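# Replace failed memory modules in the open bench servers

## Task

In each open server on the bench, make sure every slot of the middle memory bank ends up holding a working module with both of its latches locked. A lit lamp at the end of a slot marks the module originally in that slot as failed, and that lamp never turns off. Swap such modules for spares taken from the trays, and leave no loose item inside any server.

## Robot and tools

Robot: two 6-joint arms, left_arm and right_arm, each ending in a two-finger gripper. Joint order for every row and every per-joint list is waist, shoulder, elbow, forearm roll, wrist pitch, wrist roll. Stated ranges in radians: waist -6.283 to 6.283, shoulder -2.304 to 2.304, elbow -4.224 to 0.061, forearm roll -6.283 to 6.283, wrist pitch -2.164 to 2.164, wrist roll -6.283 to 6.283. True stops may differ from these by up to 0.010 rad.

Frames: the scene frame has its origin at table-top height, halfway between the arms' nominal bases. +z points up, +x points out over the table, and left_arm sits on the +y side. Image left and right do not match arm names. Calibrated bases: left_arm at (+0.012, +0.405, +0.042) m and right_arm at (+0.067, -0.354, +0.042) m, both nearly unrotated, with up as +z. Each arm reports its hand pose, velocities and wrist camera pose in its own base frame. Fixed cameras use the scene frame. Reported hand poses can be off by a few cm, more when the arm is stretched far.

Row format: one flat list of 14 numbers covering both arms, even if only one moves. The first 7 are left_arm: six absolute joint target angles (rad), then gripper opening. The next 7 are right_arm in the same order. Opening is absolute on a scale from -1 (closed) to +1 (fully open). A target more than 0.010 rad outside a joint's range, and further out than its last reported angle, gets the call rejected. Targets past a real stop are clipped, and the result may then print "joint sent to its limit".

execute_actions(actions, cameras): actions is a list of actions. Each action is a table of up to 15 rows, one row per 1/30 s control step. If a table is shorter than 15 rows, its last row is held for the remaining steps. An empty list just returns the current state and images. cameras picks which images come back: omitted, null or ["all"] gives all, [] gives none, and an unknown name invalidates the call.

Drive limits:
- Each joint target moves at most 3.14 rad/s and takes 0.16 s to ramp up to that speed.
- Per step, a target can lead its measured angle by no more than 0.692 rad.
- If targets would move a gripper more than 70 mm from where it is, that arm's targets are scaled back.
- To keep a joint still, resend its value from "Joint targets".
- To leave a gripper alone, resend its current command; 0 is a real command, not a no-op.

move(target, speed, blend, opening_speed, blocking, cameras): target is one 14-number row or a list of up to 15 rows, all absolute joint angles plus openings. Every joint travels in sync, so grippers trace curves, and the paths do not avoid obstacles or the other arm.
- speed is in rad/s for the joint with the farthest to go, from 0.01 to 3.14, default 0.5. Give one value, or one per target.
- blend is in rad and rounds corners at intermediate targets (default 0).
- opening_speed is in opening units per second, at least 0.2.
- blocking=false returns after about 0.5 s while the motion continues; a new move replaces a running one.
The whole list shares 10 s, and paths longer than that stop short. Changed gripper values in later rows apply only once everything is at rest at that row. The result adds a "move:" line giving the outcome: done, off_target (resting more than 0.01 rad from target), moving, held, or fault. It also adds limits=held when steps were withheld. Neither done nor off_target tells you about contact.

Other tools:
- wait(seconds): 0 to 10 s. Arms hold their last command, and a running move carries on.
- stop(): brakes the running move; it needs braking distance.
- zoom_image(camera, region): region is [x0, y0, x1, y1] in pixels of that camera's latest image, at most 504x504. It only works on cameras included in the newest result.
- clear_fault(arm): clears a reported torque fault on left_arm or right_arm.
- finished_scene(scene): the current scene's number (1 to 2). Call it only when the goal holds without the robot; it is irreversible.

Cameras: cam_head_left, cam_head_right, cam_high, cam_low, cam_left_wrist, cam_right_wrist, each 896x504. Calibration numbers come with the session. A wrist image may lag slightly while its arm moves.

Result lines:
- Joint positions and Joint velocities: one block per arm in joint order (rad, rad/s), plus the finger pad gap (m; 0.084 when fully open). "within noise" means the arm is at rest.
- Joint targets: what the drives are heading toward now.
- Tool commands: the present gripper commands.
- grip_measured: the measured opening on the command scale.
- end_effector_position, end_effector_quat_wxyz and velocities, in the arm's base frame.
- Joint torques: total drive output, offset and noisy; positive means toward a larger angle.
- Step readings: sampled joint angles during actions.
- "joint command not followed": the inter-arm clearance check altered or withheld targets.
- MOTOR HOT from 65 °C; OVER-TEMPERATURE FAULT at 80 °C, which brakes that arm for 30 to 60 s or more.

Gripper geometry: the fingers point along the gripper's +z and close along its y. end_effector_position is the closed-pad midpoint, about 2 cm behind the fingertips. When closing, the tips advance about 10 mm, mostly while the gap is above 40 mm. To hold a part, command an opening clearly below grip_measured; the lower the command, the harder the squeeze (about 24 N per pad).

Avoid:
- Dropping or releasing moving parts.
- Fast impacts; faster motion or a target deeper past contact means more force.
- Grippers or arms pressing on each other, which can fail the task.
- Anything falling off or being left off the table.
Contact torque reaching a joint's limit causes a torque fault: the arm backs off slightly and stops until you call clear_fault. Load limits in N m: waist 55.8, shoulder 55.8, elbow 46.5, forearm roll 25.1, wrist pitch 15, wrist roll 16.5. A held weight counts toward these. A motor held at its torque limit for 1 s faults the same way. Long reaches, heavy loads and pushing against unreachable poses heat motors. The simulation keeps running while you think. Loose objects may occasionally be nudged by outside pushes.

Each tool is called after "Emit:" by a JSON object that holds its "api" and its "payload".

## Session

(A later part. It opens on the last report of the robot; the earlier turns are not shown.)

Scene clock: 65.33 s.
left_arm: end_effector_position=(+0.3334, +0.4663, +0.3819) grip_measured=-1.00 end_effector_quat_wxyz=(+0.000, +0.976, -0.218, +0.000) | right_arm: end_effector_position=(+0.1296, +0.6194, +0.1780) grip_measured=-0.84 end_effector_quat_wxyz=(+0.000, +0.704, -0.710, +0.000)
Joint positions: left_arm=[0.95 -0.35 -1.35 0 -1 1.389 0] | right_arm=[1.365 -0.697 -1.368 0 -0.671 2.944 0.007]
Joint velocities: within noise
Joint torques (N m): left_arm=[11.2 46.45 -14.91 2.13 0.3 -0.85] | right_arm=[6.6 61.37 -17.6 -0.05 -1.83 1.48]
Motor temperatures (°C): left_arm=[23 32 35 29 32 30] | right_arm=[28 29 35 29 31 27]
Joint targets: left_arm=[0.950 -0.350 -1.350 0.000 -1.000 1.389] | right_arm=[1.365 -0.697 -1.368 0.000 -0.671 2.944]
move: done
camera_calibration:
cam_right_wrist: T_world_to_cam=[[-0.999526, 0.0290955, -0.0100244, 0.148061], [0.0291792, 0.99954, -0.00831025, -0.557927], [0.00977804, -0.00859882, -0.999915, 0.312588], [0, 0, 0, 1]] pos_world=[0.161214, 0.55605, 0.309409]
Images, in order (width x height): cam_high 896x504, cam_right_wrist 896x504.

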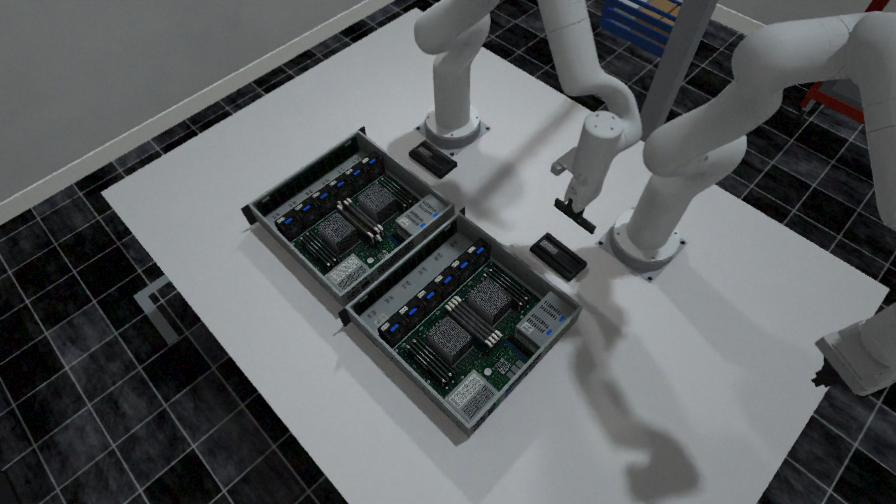

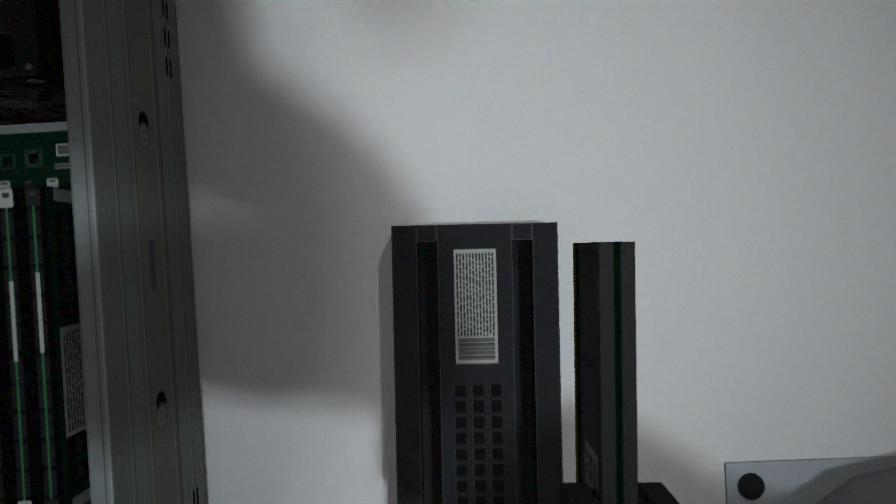

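Emit:
{"api": "move", "payload": {"target": [[0.95, -0.35, -1.35, 0, -1.0, 1.389, -1, 0.9, -0.42, -1.1, 0, -0.68, 1.5, -1], [-0.1781, -0.77376, -0.74629, -1.75284, -1.57577, 3.168585, -1, 0.69293, -0.21988, -0.98832, 0, -0.76844, 0.67093, -1]], "speed": [0.6, 0.7], "blend": [0.2, 0], "cameras": ["cam_left_wrist", "cam_high"]}}

Scene clock: 74.17 s.
left_arm: end_effector_position=(+0.4053, -0.3172, +0.2130) grip_measured=-1.00 end_effector_quat_wxyz=(+0.499, +0.501, -0.499, +0.501) | right_arm: end_effector_position=(+0.3762, +0.3124, +0.2981) grip_measured=-0.84 end_effector_quat_wxyz=(+0.000, +1.000, +0.011, +0.000)
Joint positions: left_arm=[-0.178 -0.774 -0.746 -1.753 -1.576 3.168 0] | right_arm=[0.693 -0.22 -0.988 0 -0.768 0.671 0.007]
Joint velocities: within noise
Joint torques (N m): left_arm=[-12.37 36.05 -1.84 -1.89 -5.16 1.3] | right_arm=[-8.69 47 -18.69 0.81 -1.62 -1.95]
Motor temperatures (°C): left_arm=[23 32 35 29 32 30] | right_arm=[28 29 34 29 31 27]
Joint targets: left_arm=[-0.178 -0.774 -0.746 -1.753 -1.576 3.169] | right_arm=[0.693 -0.220 -0.988 0.000 -0.768 0.671]
move: done
camera_calibration:
cam_left_wrist: T_world_to_cam=[[-0.999911, -0.0132293, -0.00178387, 0.438179], [0.00161312, 0.0129067, -0.999915, 0.280895], [0.0132512, -0.999829, -0.0128842, -0.188949], [0, 0, 0, 1]] pos_world=[0.440191, -0.186745, 0.279219]
Images, in order (width x height): cam_high 896x504, cam_left_wrist 896x504.

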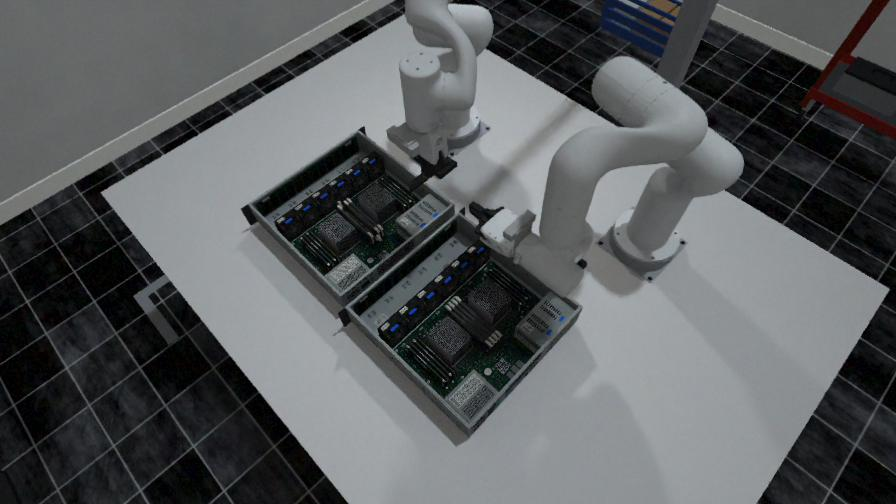

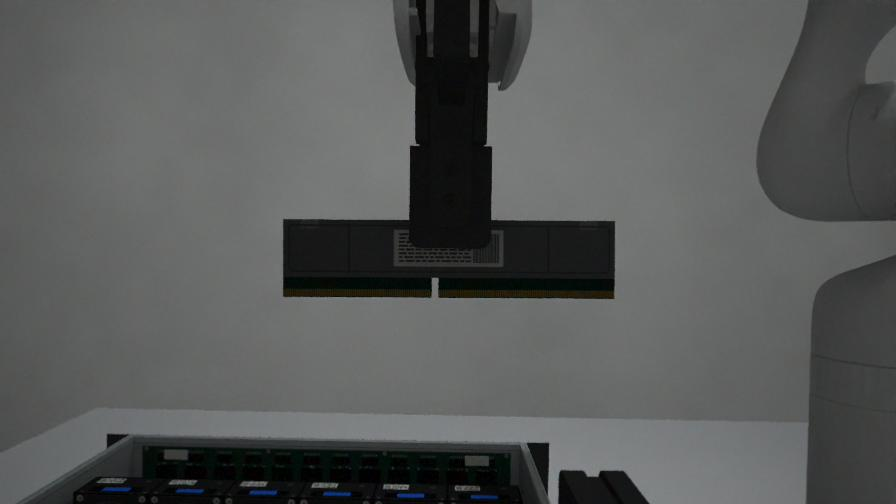

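Emit:
{"api": "zoom_image", "payload": {"camera": "cam_left_wrist", "region": [270, 200, 450, 304]}}

Emit:
{"api": "zoom_image", "payload": {"camera": "cam_left_wrist", "region": [400, 200, 520, 304]}}

Emit:
{"api": "zoom_image", "payload": {"camera": "cam_left_wrist", "region": [450, 200, 630, 304]}}

Scaled by 2.800 from the camera's 896x504 image, which has a finer 1280x720 frame.

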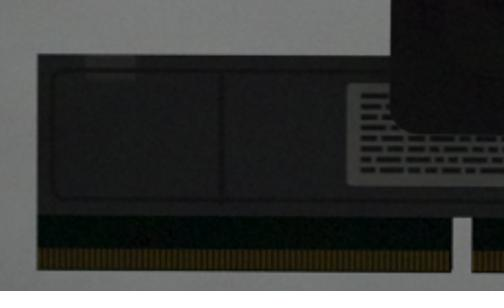

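Scaled by 4.200 from the camera's 896x504 image, which has a finer 1280x720 frame.

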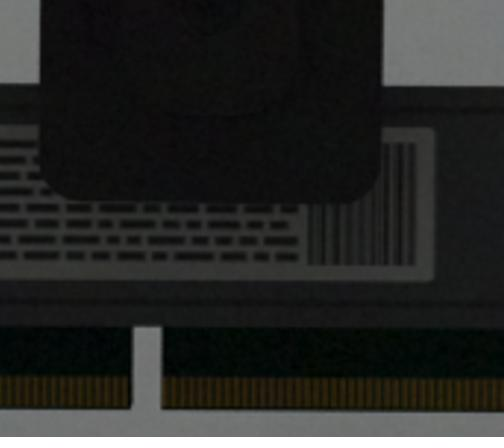

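Scaled by 2.800 from the camera's 896x504 image, which has a finer 1280x720 frame.

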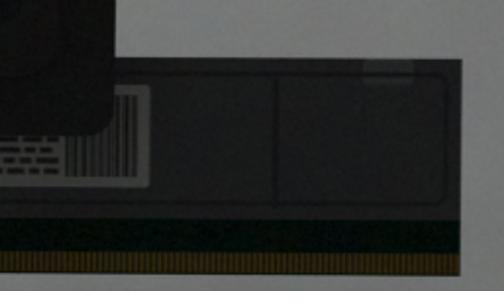

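Emit:
{"api": "move", "payload": {"target": [-0.17773, -0.445733, -1.109047, 0, -0.663314, 1.38907, -1, 0.234004, -0.488236, -1.035162, 0, -0.546926, 1.782804, -1], "speed": 0.7, "cameras": ["cam_right_wrist", "cam_left_wrist", "cam_high"]}}

Emit:
{"api": "zoom_image", "payload": {"camera": "cam_right_wrist", "region": [440, 204, 740, 504]}}

Scene clock: 80.93 s.
left_arm: end_effector_position=(+0.5400, -0.0970, +0.2281) grip_measured=-1.00 end_effector_quat_wxyz=(+0.000, +0.709, -0.706, +0.000) | right_arm: end_effector_position=(+0.5181, +0.1235, +0.1781) grip_measured=-0.84 end_effector_quat_wxyz=(+0.000, +0.715, -0.699, +0.000)
Joint positions: left_arm=[-0.178 -0.446 -1.109 0 -0.663 1.389 0] | right_arm=[0.234 -0.488 -1.035 0 -0.547 1.783 0.007]
Joint velocities: within noise
Joint torques (N m): left_arm=[13.7 60.9 -21.2 2.3 3.15 -1.04] | right_arm=[-9.54 18.08 -34.12 2.55 1.81 1.71]
Motor temperatures (°C): left_arm=[23 33 35 29 32 30] | right_arm=[28 29 35 29 31 27]
Joint targets: left_arm=[-0.178 -0.446 -1.109 0.000 -0.663 1.389] | right_arm=[0.234 -0.488 -1.035 0.000 -0.547 1.783]
move: done
camera_calibration:
cam_left_wrist: T_world_to_cam=[[-0.999956, -0.00216682, -0.00917901, 0.578605], [-0.00228508, 0.999914, 0.0128931, 0.159787], [0.00915028, 0.0129135, -0.999875, 0.355237], [0, 0, 0, 1]] pos_world=[0.575694, -0.163107, 0.358443]
cam_right_wrist: T_world_to_cam=[[-0.999948, -0.00160132, -0.0100621, 0.554771], [-0.00151892, 0.999965, -0.00819204, -0.0577668], [0.0100749, -0.00817633, -0.999916, 0.304427], [0, 0, 0, 1]] pos_world=[0.551587, 0.0611423, 0.30951]
Images, in order (width x height): cam_high 896x504, cam_left_wrist 896x504, cam_right_wrist 896x504.

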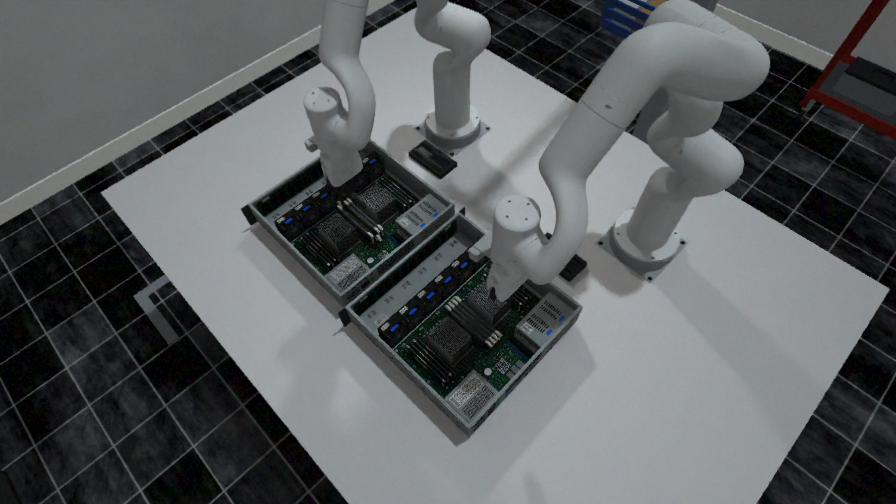

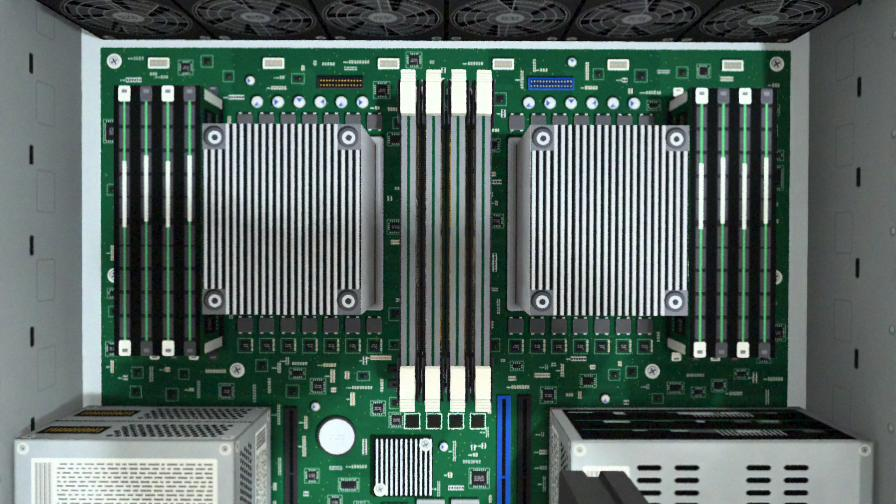

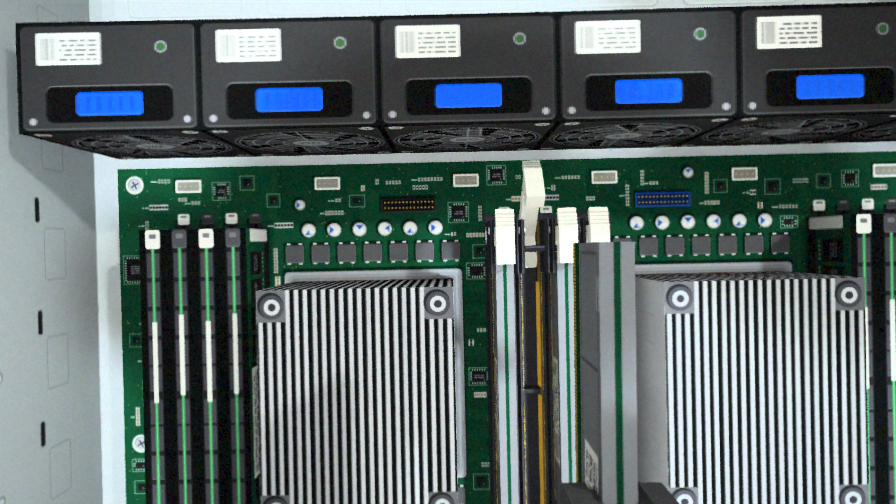

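Scaled by 1.680 from the camera's 896x504 image, which has a finer 1280x720 frame.

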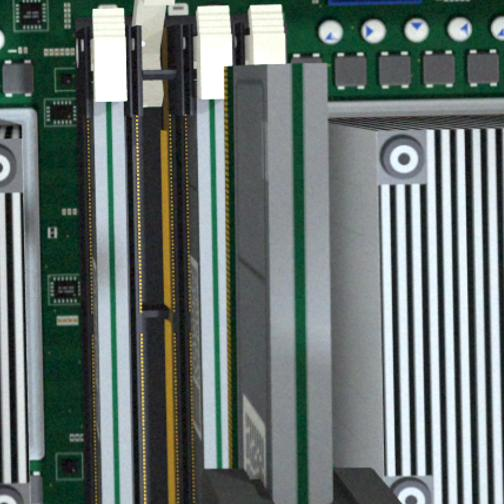

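Emit:
{"api": "zoom_image", "payload": {"camera": "cam_right_wrist", "region": [480, 260, 640, 330]}}

Emit:
{"api": "zoom_image", "payload": {"camera": "cam_right_wrist", "region": [480, 434, 640, 504]}}

Scaled by 3.150 from the camera's 896x504 image, which has a finer 1280x720 frame.

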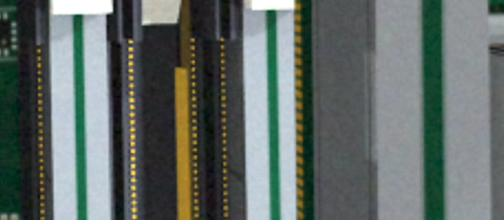

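Scaled by 3.150 from the camera's 896x504 image, which has a finer 1280x720 frame.

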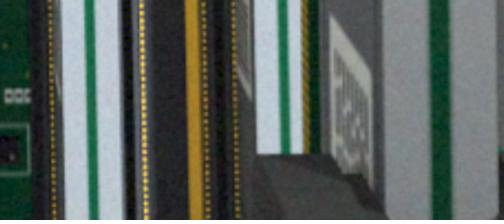

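Emit:
{"api": "move", "payload": {"target": [-0.17773, -0.445733, -1.109047, 0, -0.663314, 1.38907, -1, 0.239833, -0.632753, -1.026312, 0, -0.393559, 1.796633, -1], "speed": 0.2, "cameras": ["cam_right_wrist"]}}

Emit:
{"api": "zoom_image", "payload": {"camera": "cam_right_wrist", "region": [480, 190, 640, 300]}}

Emit:
{"api": "zoom_image", "payload": {"camera": "cam_right_wrist", "region": [480, 394, 640, 504]}}

Scene clock: 85.33 s.
left_arm: end_effector_position=(+0.5400, -0.0970, +0.2281) grip_measured=-1.00 end_effector_quat_wxyz=(+0.000, +0.709, -0.706, +0.000) | right_arm: end_effector_position=(+0.5173, +0.1265, +0.0982) grip_measured=-0.84 end_effector_quat_wxyz=(+0.000, +0.712, -0.702, +0.000)
Joint positions: left_arm=[-0.178 -0.446 -1.109 0 -0.663 1.389 0] | right_arm=[0.24 -0.633 -1.026 0 -0.394 1.797 0.007]
Joint velocities: within noise
Joint torques (N m): left_arm=[12.99 57.67 -17.09 1.35 2.71 -0.96] | right_arm=[9.08 21.78 -13.36 2.56 1.95 1.71]
Motor temperatures (°C): left_arm=[23 33 35 29 32 30] | right_arm=[28 29 35 29 31 27]
Joint targets: left_arm=[-0.178 -0.446 -1.109 0.000 -0.663 1.389] | right_arm=[0.240 -0.633 -1.026 0.000 -0.394 1.797]
move: done
camera_calibration:
cam_right_wrist: T_world_to_cam=[[-0.999929, 0.00639887, -0.0100721, 0.552185], [0.00648151, 0.999945, -0.0081932, -0.0655268], [0.0100191, -0.0082579, -0.999916, 0.224604], [0, 0, 0, 1]] pos_world=[0.55032, 0.0638447, 0.22961]
Images, in order (width x height): cam_right_wrist 896x504.

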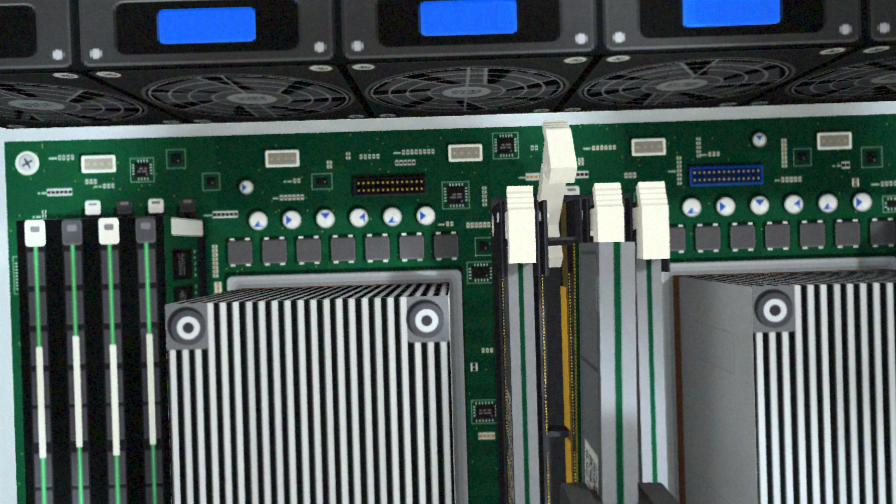

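Scaled by 3.150 from the camera's 896x504 image, which has a finer 1280x720 frame.

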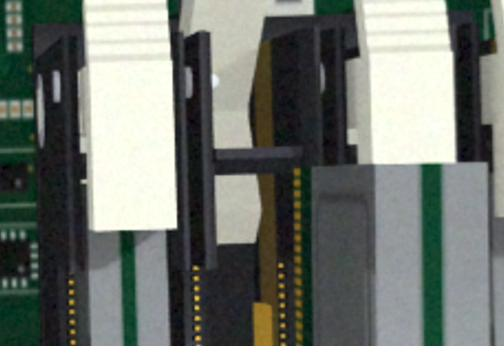

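Scaled by 3.150 from the camera's 896x504 image, which has a finer 1280x720 frame.

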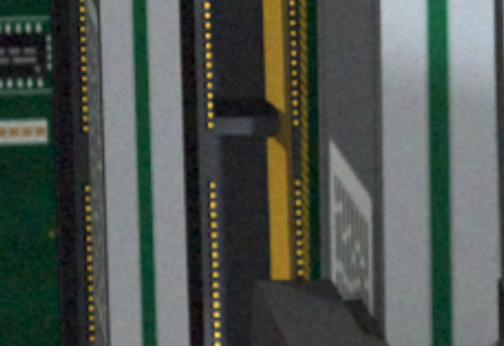

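Emit:
{"api": "move", "payload": {"target": [-0.17773, -0.445733, -1.109047, 0, -0.663314, 1.38907, -1, 0.242292, -0.672521, -1.030311, 0, -0.35779, 1.782892, -1], "speed": 0.05, "cameras": ["cam_right_wrist"]}}

Emit:
{"api": "zoom_image", "payload": {"camera": "cam_right_wrist", "region": [490, 190, 650, 300]}}

Emit:
{"api": "zoom_image", "payload": {"camera": "cam_right_wrist", "region": [490, 394, 650, 504]}}

Scene clock: 89.47 s.
left_arm: end_effector_position=(+0.5400, -0.0970, +0.2281) grip_measured=-1.00 end_effector_quat_wxyz=(+0.000, +0.709, -0.706, +0.000) | right_arm: end_effector_position=(+0.5171, +0.1278, +0.0781) grip_measured=-0.84 end_effector_quat_wxyz=(+0.000, +0.718, -0.696, +0.000)
Joint positions: left_arm=[-0.178 -0.446 -1.109 0 -0.663 1.389 0] | right_arm=[0.242 -0.672 -1.03 0 -0.358 1.783 0.007]
Joint velocities: within noise
Joint torques (N m): left_arm=[12.43 56.52 -14.07 0.82 2.22 -1.02] | right_arm=[8.8 22.14 -30.76 3.38 1.82 -1.91]
Motor temperatures (°C): left_arm=[23 33 35 29 32 30] | right_arm=[28 29 35 29 31 27]
Joint targets: left_arm=[-0.178 -0.446 -1.109 0.000 -0.663 1.389] | right_arm=[0.242 -0.673 -1.030 0.000 -0.358 1.783]
move: done
camera_calibration:
cam_right_wrist: T_world_to_cam=[[-0.999902, -0.00970191, -0.0100541, 0.553845], [-0.00961972, 0.99992, -0.00819123, -0.0587155], [0.0101327, -0.00809371, -0.999916, 0.20454], [0, 0, 0, 1]] pos_world=[0.551154, 0.0657396, 0.20961]
Images, in order (width x height): cam_right_wrist 896x504.

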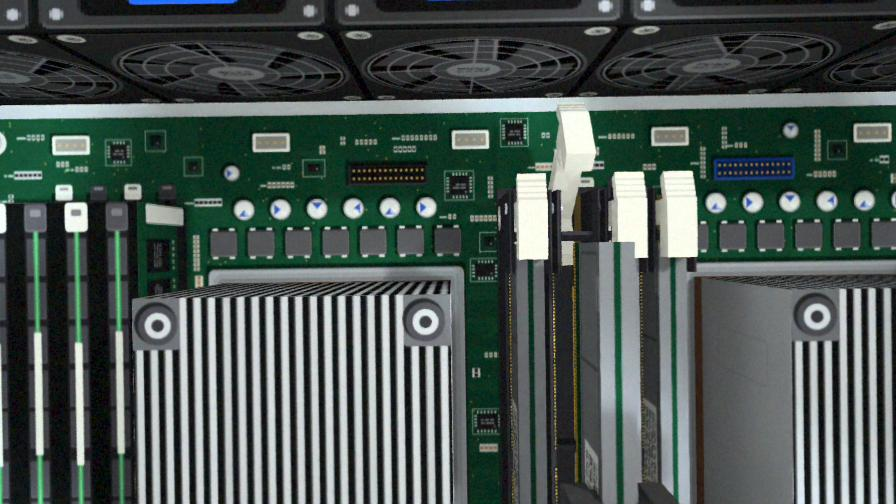

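Scaled by 3.150 from the camera's 896x504 image, which has a finer 1280x720 frame.

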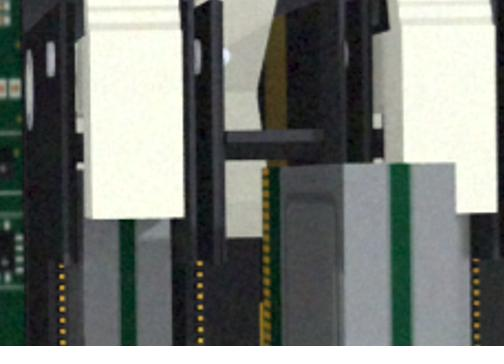

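Scaled by 3.150 from the camera's 896x504 image, which has a finer 1280x720 frame.

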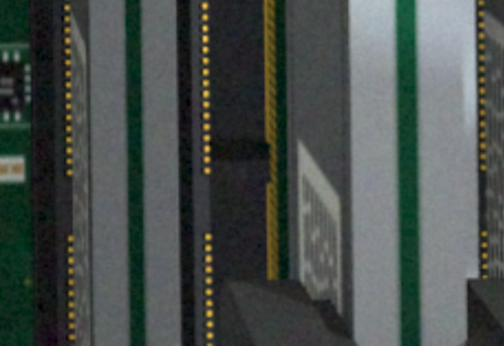

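Emit:
{"api": "move", "payload": {"target": [[-0.17773, -0.445733, -1.109047, 0, -0.663314, 1.38907, -1, 0.242336, -0.696661, -1.03331, 0, -0.336649, 1.780936, -1], [-0.17773, -0.445733, -1.109047, 0, -0.663314, 1.38907, -1, 0.242336, -0.723426, -1.037817, 0, -0.314391, 1.780936, -1]], "speed": [0.05, 0.04], "blend": [0.005, 0], "cameras": ["cam_right_wrist"]}}

Emit:
{"api": "zoom_image", "payload": {"camera": "cam_right_wrist", "region": [500, 190, 660, 300]}}

Emit:
{"api": "zoom_image", "payload": {"camera": "cam_right_wrist", "region": [500, 394, 660, 504]}}

Scene clock: 94.47 s.
left_arm: end_effector_position=(+0.5400, -0.0970, +0.2281) grip_measured=-1.00 end_effector_quat_wxyz=(+0.000, +0.709, -0.706, +0.000) | right_arm: end_effector_position=(+0.5170, +0.1278, +0.0532) grip_measured=-0.84 end_effector_quat_wxyz=(+0.000, +0.718, -0.696, +0.000)
Joint positions: left_arm=[-0.178 -0.446 -1.109 0 -0.663 1.389 0] | right_arm=[0.242 -0.723 -1.038 0 -0.314 1.781 0.007]
Joint velocities: within noise
Joint torques (N m): left_arm=[10.58 55.73 -13.85 -0.63 1.72 -0.87] | right_arm=[7.92 23.13 -30.42 3.93 1.75 -1.86]
Motor temperatures (°C): left_arm=[23 33 35 29 32 30] | right_arm=[28 29 35 29 31 27]
Joint targets: left_arm=[-0.178 -0.446 -1.109 0.000 -0.663 1.389] | right_arm=[0.242 -0.723 -1.038 0.000 -0.314 1.781]
move: done
camera_calibration:
cam_right_wrist: T_world_to_cam=[[-0.99988, -0.011803, -0.0100777, 0.553715], [-0.0117204, 0.999898, -0.00821712, -0.0577555], [0.0101737, -0.00809801, -0.999915, 0.179519], [0, 0, 0, 1]] pos_world=[0.551145, 0.0657389, 0.18461]
Images, in order (width x height): cam_right_wrist 896x504.

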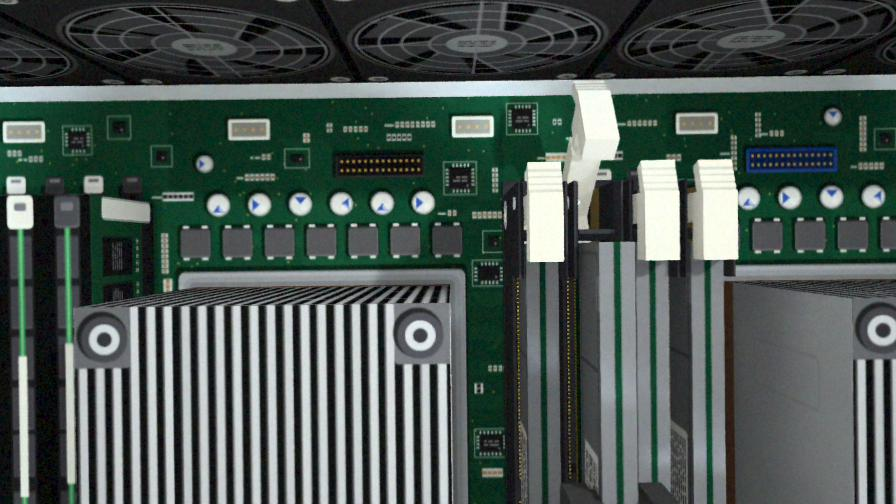

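Scaled by 3.150 from the camera's 896x504 image, which has a finer 1280x720 frame.

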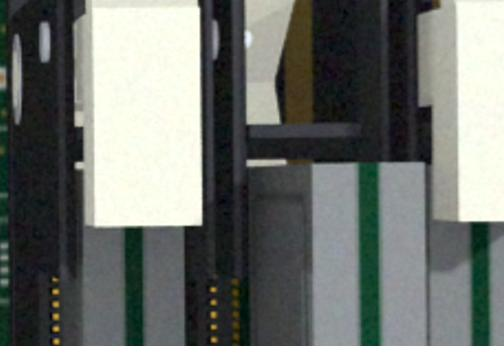

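Scaled by 3.150 from the camera's 896x504 image, which has a finer 1280x720 frame.

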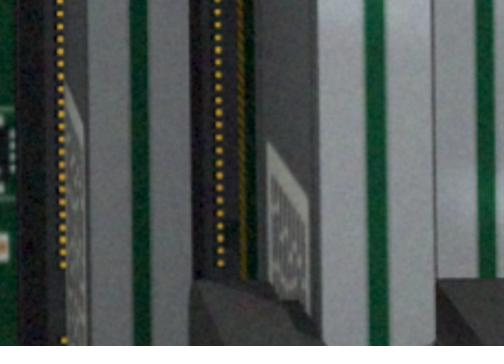

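Emit:
{"api": "move", "payload": {"target": [[-0.17773, -0.445733, -1.109047, 0, -0.663314, 1.38907, -1, 0.242336, -0.730706, -1.039197, 0, -0.308491, 1.780936, -1], [-0.17773, -0.445733, -1.109047, 0, -0.663314, 1.38907, -1, 0.242336, -0.734881, -1.040019, 0, -0.305138, 1.780936, -1]], "speed": [0.03, 0.015], "cameras": []}}

Emit:
{"api": "move", "payload": {"target": [-0.17773, -0.445733, -1.109047, 0, -0.663314, 1.38907, -1, 0.242336, -0.73697, -1.040434, 0, -0.303464, 1.780936, -1], "speed": 0.015, "cameras": ["cam_right_wrist"]}}

Scene clock: 96.10 s.
left_arm: end_effector_position=(+0.5400, -0.0970, +0.2281) grip_measured=-1.00 end_effector_quat_wxyz=(+0.000, +0.709, -0.706, +0.000) | right_arm: end_effector_position=(+0.5170, +0.1278, +0.0477) grip_measured=-0.84 end_effector_quat_wxyz=(+0.000, +0.718, -0.696, +0.000)
Joint positions: left_arm=[-0.178 -0.446 -1.109 0 -0.663 1.389 0] | right_arm=[0.242 -0.735 -1.04 0 -0.305 1.781 0.007]
Joint velocities: within noise
Joint torques (N m): left_arm=[10.58 52.4 -13.79 -0.6 1.61 -0.81] | right_arm=[7.4 23.51 -30.07 3.98 1.78 -1.83]
Motor temperatures (°C): left_arm=[23 33 35 29 32 30] | right_arm=[28 29 35 29 31 27]
Joint targets: left_arm=[-0.178 -0.446 -1.109 0.000 -0.663 1.389] | right_arm=[0.242 -0.735 -1.040 0.000 -0.305 1.781]
move: done
No camera images: "cameras" was empty.

Scene clock: 96.80 s.
left_arm: end_effector_position=(+0.5400, -0.0970, +0.2281) grip_measured=-1.00 end_effector_quat_wxyz=(+0.000, +0.709, -0.706, +0.000) | right_arm: end_effector_position=(+0.5170, +0.1278, +0.0466) grip_measured=-0.84 end_effector_quat_wxyz=(+0.000, +0.718, -0.696, +0.000)
Joint positions: left_arm=[-0.178 -0.446 -1.109 0 -0.663 1.389 0] | right_arm=[0.242 -0.737 -1.04 0 -0.303 1.781 0.007]
Joint velocities: within noise
Joint torques (N m): left_arm=[11.36 52.15 -13.49 -0.61 1.42 -0.88] | right_arm=[7.63 24.42 -29.54 4.16 1.76 -1.77]
Motor temperatures (°C): left_arm=[23 33 35 29 32 30] | right_arm=[28 29 35 29 31 27]
Joint targets: left_arm=[-0.178 -0.446 -1.109 0.000 -0.663 1.389] | right_arm=[0.242 -0.737 -1.040 0.000 -0.303 1.781]
move: done
camera_calibration:
cam_right_wrist: T_world_to_cam=[[-0.999881, -0.0118041, -0.00997776, 0.553631], [-0.0117224, 0.999898, -0.00821595, -0.0578089], [0.0100737, -0.008098, -0.999916, 0.172975], [0, 0, 0, 1]] pos_world=[0.551145, 0.0657389, 0.17801]
Images, in order (width x height): cam_right_wrist 896x504.

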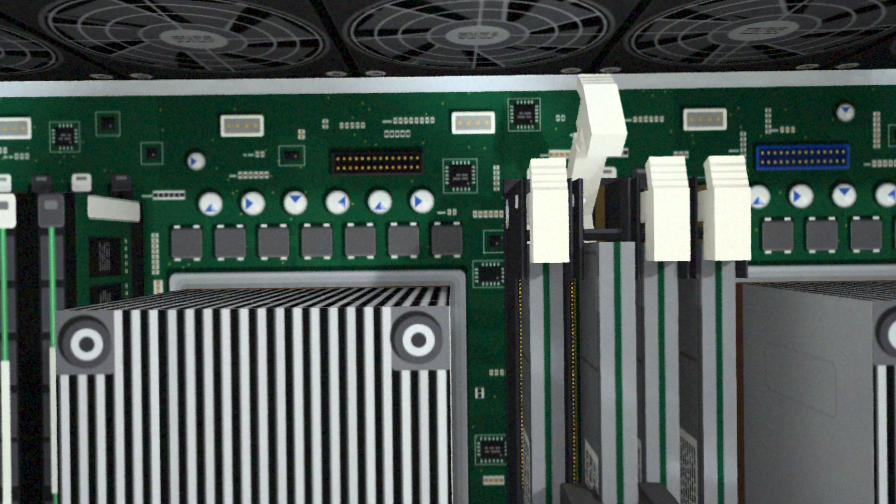

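Emit:
{"api": "move", "payload": {"target": [[-0.17773, -0.445733, -1.109047, 0, -0.663314, 1.38907, -1, 0.242336, -0.73697, -1.040434, 0, -0.303464, 1.780936, -0.6], [-0.17773, -0.445733, -1.109047, 0, -0.663314, 1.38907, -1, 0.242336, -0.682437, -1.031285, 0, -0.348848, 1.780936, -0.6]], "speed": [0.05, 0.05], "opening_speed": 0.3, "cameras": ["cam_right_wrist", "cam_high"]}}

Emit:
{"api": "zoom_image", "payload": {"camera": "cam_right_wrist", "region": [490, 190, 670, 504]}}

Emit:
{"api": "zoom_image", "payload": {"camera": "cam_high", "region": [320, 180, 400, 260]}}

Scene clock: 101.03 s.
left_arm: end_effector_position=(+0.5400, -0.0970, +0.2281) grip_measured=-1.00 end_effector_quat_wxyz=(+0.000, +0.709, -0.706, +0.000) | right_arm: end_effector_position=(+0.5170, +0.1278, +0.0731) grip_measured=-0.62 end_effector_quat_wxyz=(+0.000, +0.718, -0.696, +0.000)
Joint positions: left_arm=[-0.178 -0.446 -1.109 0 -0.663 1.389 0] | right_arm=[0.242 -0.683 -1.031 0 -0.349 1.781 0.017]
Joint velocities: within noise
Joint torques (N m): left_arm=[9.17 50.21 -13.81 -0.15 0.94 -0.65] | right_arm=[6.77 56.09 -12.17 4.34 -1.76 -1.72]
Motor temperatures (°C): left_arm=[23 33 35 29 32 30] | right_arm=[28 29 35 29 31 27]
Joint targets: left_arm=[-0.178 -0.446 -1.109 0.000 -0.663 1.389] | right_arm=[0.242 -0.682 -1.031 0.000 -0.349 1.781]
move: done
camera_calibration:
cam_right_wrist: T_world_to_cam=[[-0.999881, -0.0118041, -0.00997776, 0.553896], [-0.0117224, 0.999898, -0.00821595, -0.0575912], [0.0100737, -0.008098, -0.999916, 0.199473], [0, 0, 0, 1]] pos_world=[0.551145, 0.0657389, 0.20451]
Images, in order (width x height): cam_high 896x504, cam_right_wrist 896x504.

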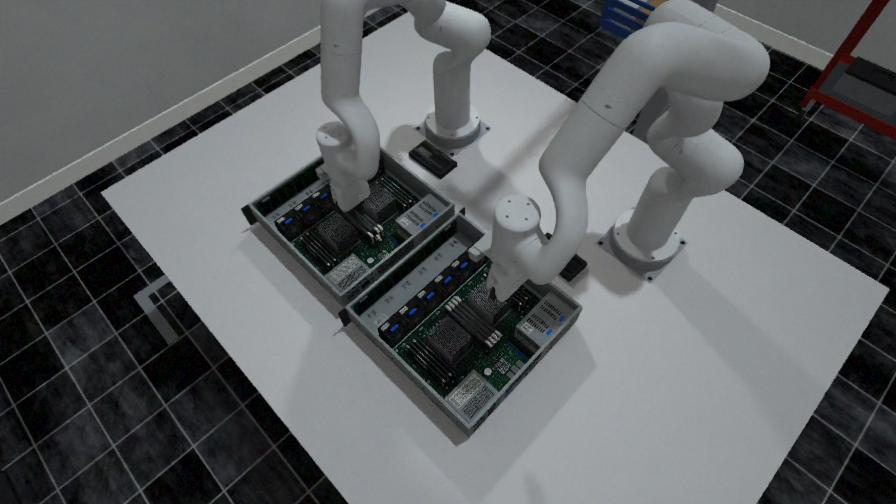

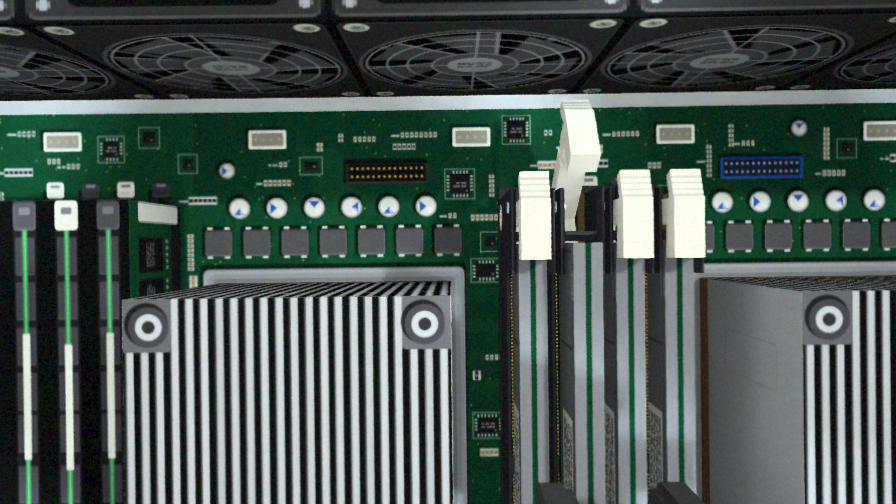

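Scaled by 1.605 from the camera's 896x504 image, which has a finer 1280x720 frame.

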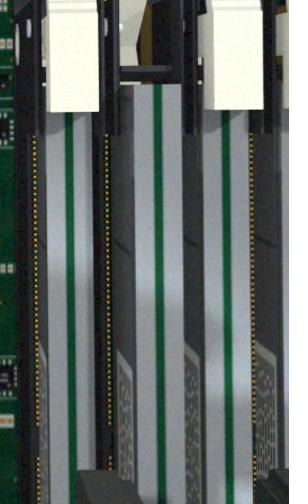

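Scaled by 6.300 from the camera's 896x504 image, which has a finer 1280x720 frame.

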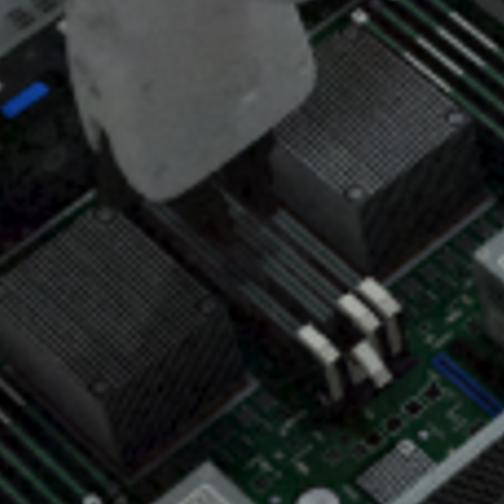

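Emit:
{"api": "move", "payload": {"target": [[-0.17773, -0.445733, -1.109047, 0, -0.663314, 1.38907, -1, 0.242336, -0.682437, -1.031285, 0, -0.348848, 1.780936, -1], [-0.17773, -0.445733, -1.109047, 0, -0.663314, 1.38907, -1, 0.242336, -0.713079, -1.035967, 0, -0.322888, 1.780936, -1]], "speed": [0.05, 0.05], "opening_speed": 1.5, "cameras": ["cam_right_wrist"]}}

Emit:
{"api": "zoom_image", "payload": {"camera": "cam_right_wrist", "region": [540, 424, 680, 504]}}

Scene clock: 103.30 s.
left_arm: end_effector_position=(+0.5400, -0.0970, +0.2281) grip_measured=-1.00 end_effector_quat_wxyz=(+0.000, +0.709, -0.706, +0.000) | right_arm: end_effector_position=(+0.5170, +0.1278, +0.0581) grip_measured=-1.00 end_effector_quat_wxyz=(+0.000, +0.718, -0.696, +0.000)
Joint positions: left_arm=[-0.178 -0.446 -1.109 0 -0.663 1.389 0] | right_arm=[0.242 -0.713 -1.036 0 -0.323 1.781 0]
Joint velocities: within noise
Joint torques (N m): left_arm=[10.11 49.37 -13.46 -0.51 0.77 -0.61] | right_arm=[7.34 23.71 -30.29 3.95 1.89 -1.59]
Motor temperatures (°C): left_arm=[23 33 35 29 32 30] | right_arm=[28 29 35 29 31 27]
Joint targets: left_arm=[-0.178 -0.446 -1.109 0.000 -0.663 1.389] | right_arm=[0.242 -0.713 -1.036 0.000 -0.323 1.781]
move: done
camera_calibration:
cam_right_wrist: T_world_to_cam=[[-0.99988, -0.011803, -0.0100777, 0.553765], [-0.0117204, 0.999898, -0.00821712, -0.0577145], [0.0101737, -0.00809801, -0.999915, 0.184519], [0, 0, 0, 1]] pos_world=[0.551145, 0.0657389, 0.18961]
Images, in order (width x height): cam_right_wrist 896x504.

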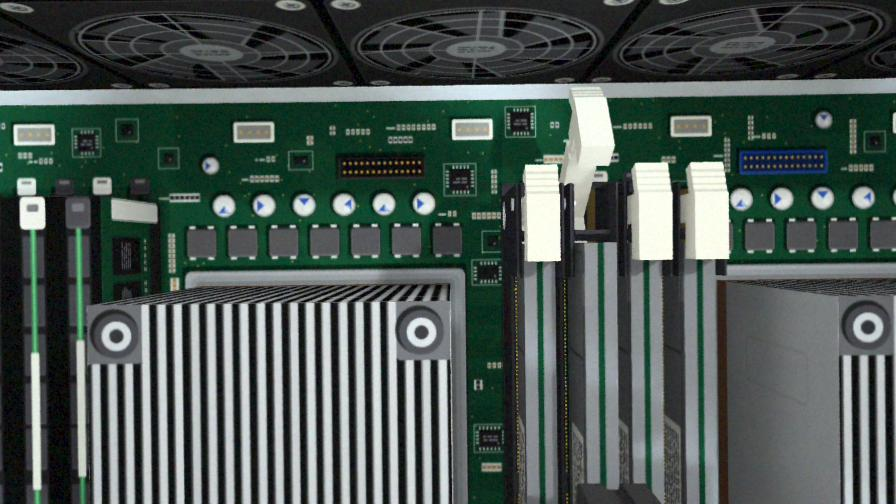

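Scaled by 3.600 from the camera's 896x504 image, which has a finer 1280x720 frame.

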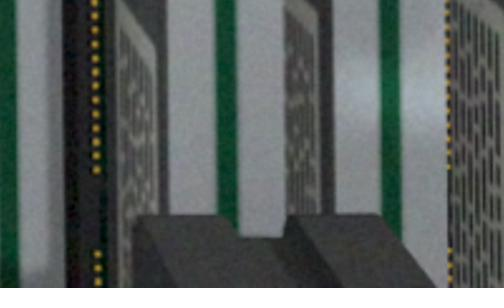

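Emit:
{"api": "move", "payload": {"target": [[-0.17773, -0.445733, -1.109047, 0, -0.663314, 1.38907, -1, 0.241976, -0.714299, -1.038367, 0, -0.324068, 1.780576, -1], [-0.17773, -0.445733, -1.109047, 0, -0.663314, 1.38907, -1, 0.241976, -0.718438, -1.039095, 0, -0.320657, 1.780576, -1], [-0.17773, -0.445733, -1.109047, 0, -0.663314, 1.38907, -1, 0.241976, -0.720508, -1.039465, 0, -0.318957, 1.780576, -1]], "speed": [0.02, 0.02, 0.02], "cameras": []}}

Emit:
{"api": "move", "payload": {"target": [[-0.17773, -0.445733, -1.109047, 0, -0.663314, 1.38907, -1, 0.241976, -0.724646, -1.040217, 0, -0.315571, 1.780576, -1]], "speed": [0.02], "cameras": ["cam_right_wrist"]}}

Emit:
{"api": "zoom_image", "payload": {"camera": "cam_right_wrist", "region": [540, 424, 680, 504]}}

Scene clock: 107.23 s.
left_arm: end_effector_position=(+0.5400, -0.0970, +0.2281) grip_measured=-1.00 end_effector_quat_wxyz=(+0.000, +0.709, -0.706, +0.000) | right_arm: end_effector_position=(+0.5178, +0.1278, +0.0552) grip_measured=-1.00 end_effector_quat_wxyz=(+0.000, +0.718, -0.696, +0.000)
Joint positions: left_arm=[-0.178 -0.446 -1.109 0 -0.663 1.389 0] | right_arm=[0.242 -0.72 -1.039 0 -0.319 1.781 0]
Joint velocities: within noise
Joint torques (N m): left_arm=[9.33 46.56 -13.96 -0.33 0.39 -0.57] | right_arm=[-9.13 23.72 -29.97 4.32 1.85 -1.87]
Motor temperatures (°C): left_arm=[23 33 35 29 32 30] | right_arm=[28 29 35 29 31 27]
Joint targets: left_arm=[-0.178 -0.446 -1.109 0.000 -0.663 1.389] | right_arm=[0.242 -0.721 -1.039 0.000 -0.319 1.781]
move: done
No camera images: "cameras" was empty.

Scene clock: 107.93 s.
left_arm: end_effector_position=(+0.5400, -0.0970, +0.2281) grip_measured=-1.00 end_effector_quat_wxyz=(+0.000, +0.709, -0.706, +0.000) | right_arm: end_effector_position=(+0.5178, +0.1278, +0.0532) grip_measured=-1.00 end_effector_quat_wxyz=(+0.000, +0.718, -0.696, +0.000)
Joint positions: left_arm=[-0.178 -0.446 -1.109 0 -0.663 1.389 0] | right_arm=[0.242 -0.725 -1.04 0 -0.316 1.781 0]
Joint velocities: within noise
Joint torques (N m): left_arm=[8.68 46.1 -13.94 -0.58 0.28 -0.64] | right_arm=[-8.9 20.96 -28.75 4.17 1.83 -1.77]
Motor temperatures (°C): left_arm=[23 33 35 29 32 30] | right_arm=[28 29 35 29 31 27]
Joint targets: left_arm=[-0.178 -0.446 -1.109 0.000 -0.663 1.389] | right_arm=[0.242 -0.725 -1.040 0.000 -0.316 1.781]
move: done
camera_calibration:
cam_right_wrist: T_world_to_cam=[[-0.99988, -0.011803, -0.0100777, 0.554515], [-0.0117204, 0.999898, -0.00821712, -0.0577462], [0.0101737, -0.00809801, -0.999915, 0.179511], [0, 0, 0, 1]] pos_world=[0.551945, 0.0657389, 0.18461]
Images, in order (width x height): cam_right_wrist 896x504.

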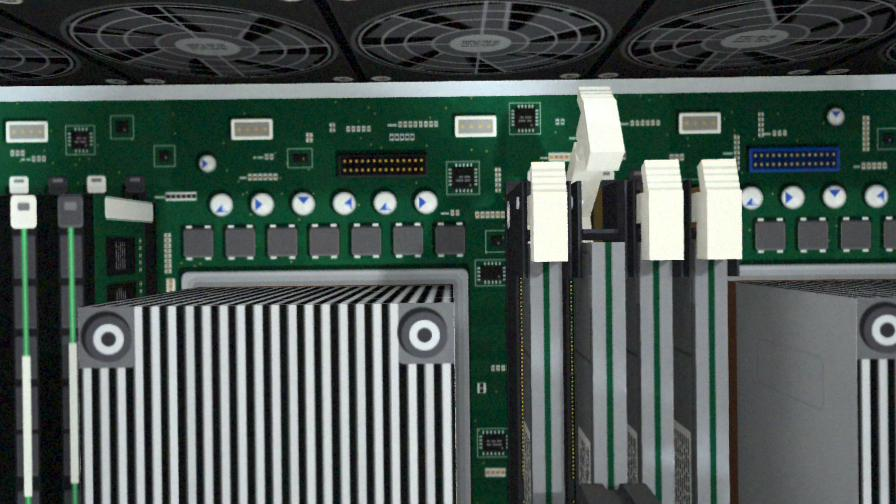

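Scaled by 3.600 from the camera's 896x504 image, which has a finer 1280x720 frame.

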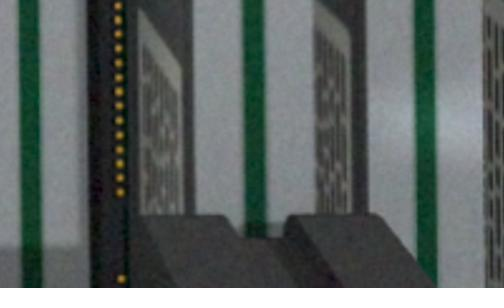

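Emit:
{"api": "move", "payload": {"target": [-0.17773, -0.445733, -1.109047, 0, -0.663314, 1.38907, -1, 0.241976, -0.728806, -1.041, 0, -0.312194, 1.780576, -1], "speed": 0.015, "cameras": []}}

Emit:
{"api": "move", "payload": {"target": [-0.17773, -0.445733, -1.109047, 0, -0.663314, 1.38907, -1, 0.241976, -0.73297, -1.041798, 0, -0.308828, 1.780576, -1], "speed": 0.015, "cameras": ["cam_right_wrist", "cam_high"]}}

Emit:
{"api": "zoom_image", "payload": {"camera": "cam_high", "region": [320, 180, 400, 260]}}

Scene clock: 109.20 s.
left_arm: end_effector_position=(+0.5400, -0.0970, +0.2281) grip_measured=-1.00 end_effector_quat_wxyz=(+0.000, +0.709, -0.706, +0.000) | right_arm: end_effector_position=(+0.5178, +0.1278, +0.0512) grip_measured=-1.00 end_effector_quat_wxyz=(+0.000, +0.718, -0.696, +0.000)
Joint positions: left_arm=[-0.178 -0.446 -1.109 0 -0.663 1.389 0] | right_arm=[0.242 -0.729 -1.041 0 -0.312 1.781 0]
Joint velocities: within noise
Joint torques (N m): left_arm=[7.4 46.55 -14.11 -0.53 0.01 -0.55] | right_arm=[-8.5 9.2 -22.06 4.13 2.07 -1.89]
Motor temperatures (°C): left_arm=[23 33 35 29 32 30] | right_arm=[28 29 35 29 31 27]
Joint targets: left_arm=[-0.178 -0.446 -1.109 0.000 -0.663 1.389] | right_arm=[0.242 -0.729 -1.041 0.000 -0.312 1.781]
move: done
No camera images: "cameras" was empty.

Scene clock: 109.90 s.
left_arm: end_effector_position=(+0.5400, -0.0970, +0.2281) grip_measured=-1.00 end_effector_quat_wxyz=(+0.000, +0.709, -0.706, +0.000) | right_arm: end_effector_position=(+0.5179, +0.1278, +0.0493) grip_measured=-1.00 end_effector_quat_wxyz=(+0.000, +0.718, -0.696, +0.000)
Joint positions: left_arm=[-0.178 -0.446 -1.109 0 -0.663 1.389 0] | right_arm=[0.242 -0.733 -1.042 0 -0.309 1.781 0]
Joint velocities: within noise
Joint torques (N m): left_arm=[8.24 44.95 -14.08 -0.49 -0.09 -0.57] | right_arm=[-8.83 7.62 -19.08 3.93 2.15 -1.84]
Motor temperatures (°C): left_arm=[23 33 35 29 32 30] | right_arm=[28 29 35 29 31 27]
Joint targets: left_arm=[-0.178 -0.446 -1.109 0.000 -0.663 1.389] | right_arm=[0.242 -0.733 -1.042 0.000 -0.309 1.781]
move: done
camera_calibration:
cam_right_wrist: T_world_to_cam=[[-0.999879, -0.0116997, -0.0102777, 0.554605], [-0.0116165, 0.9999, -0.00811822, -0.0578524], [0.0103716, -0.00799785, -0.999914, 0.175495], [0, 0, 0, 1]] pos_world=[0.552045, 0.0657389, 0.18071]
Images, in order (width x height): cam_high 896x504, cam_right_wrist 896x504.

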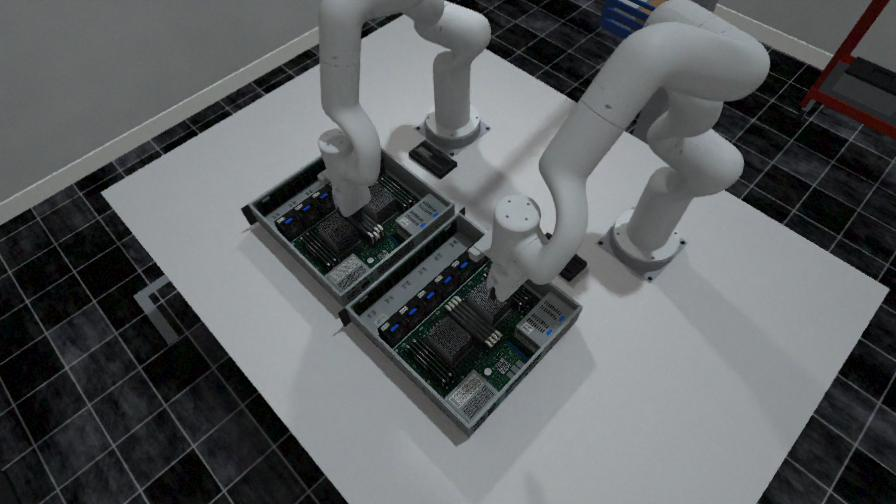

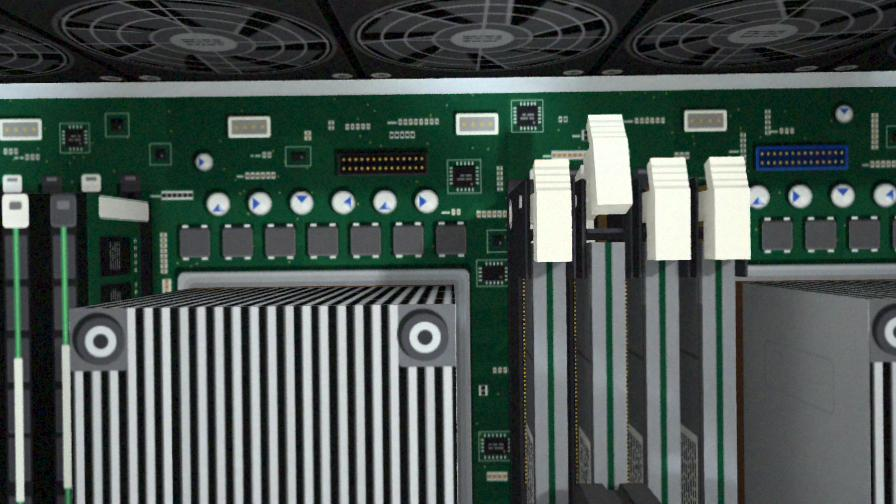

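Scaled by 6.300 from the camera's 896x504 image, which has a finer 1280x720 frame.

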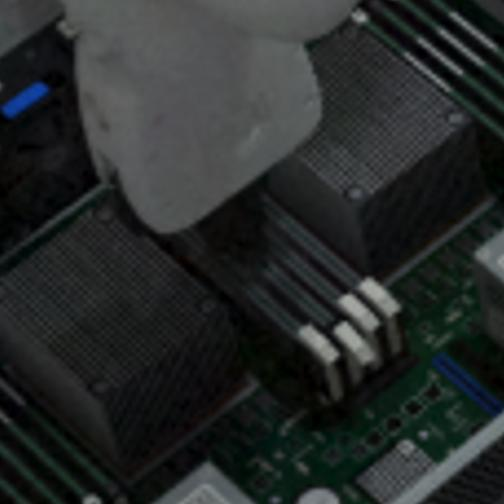

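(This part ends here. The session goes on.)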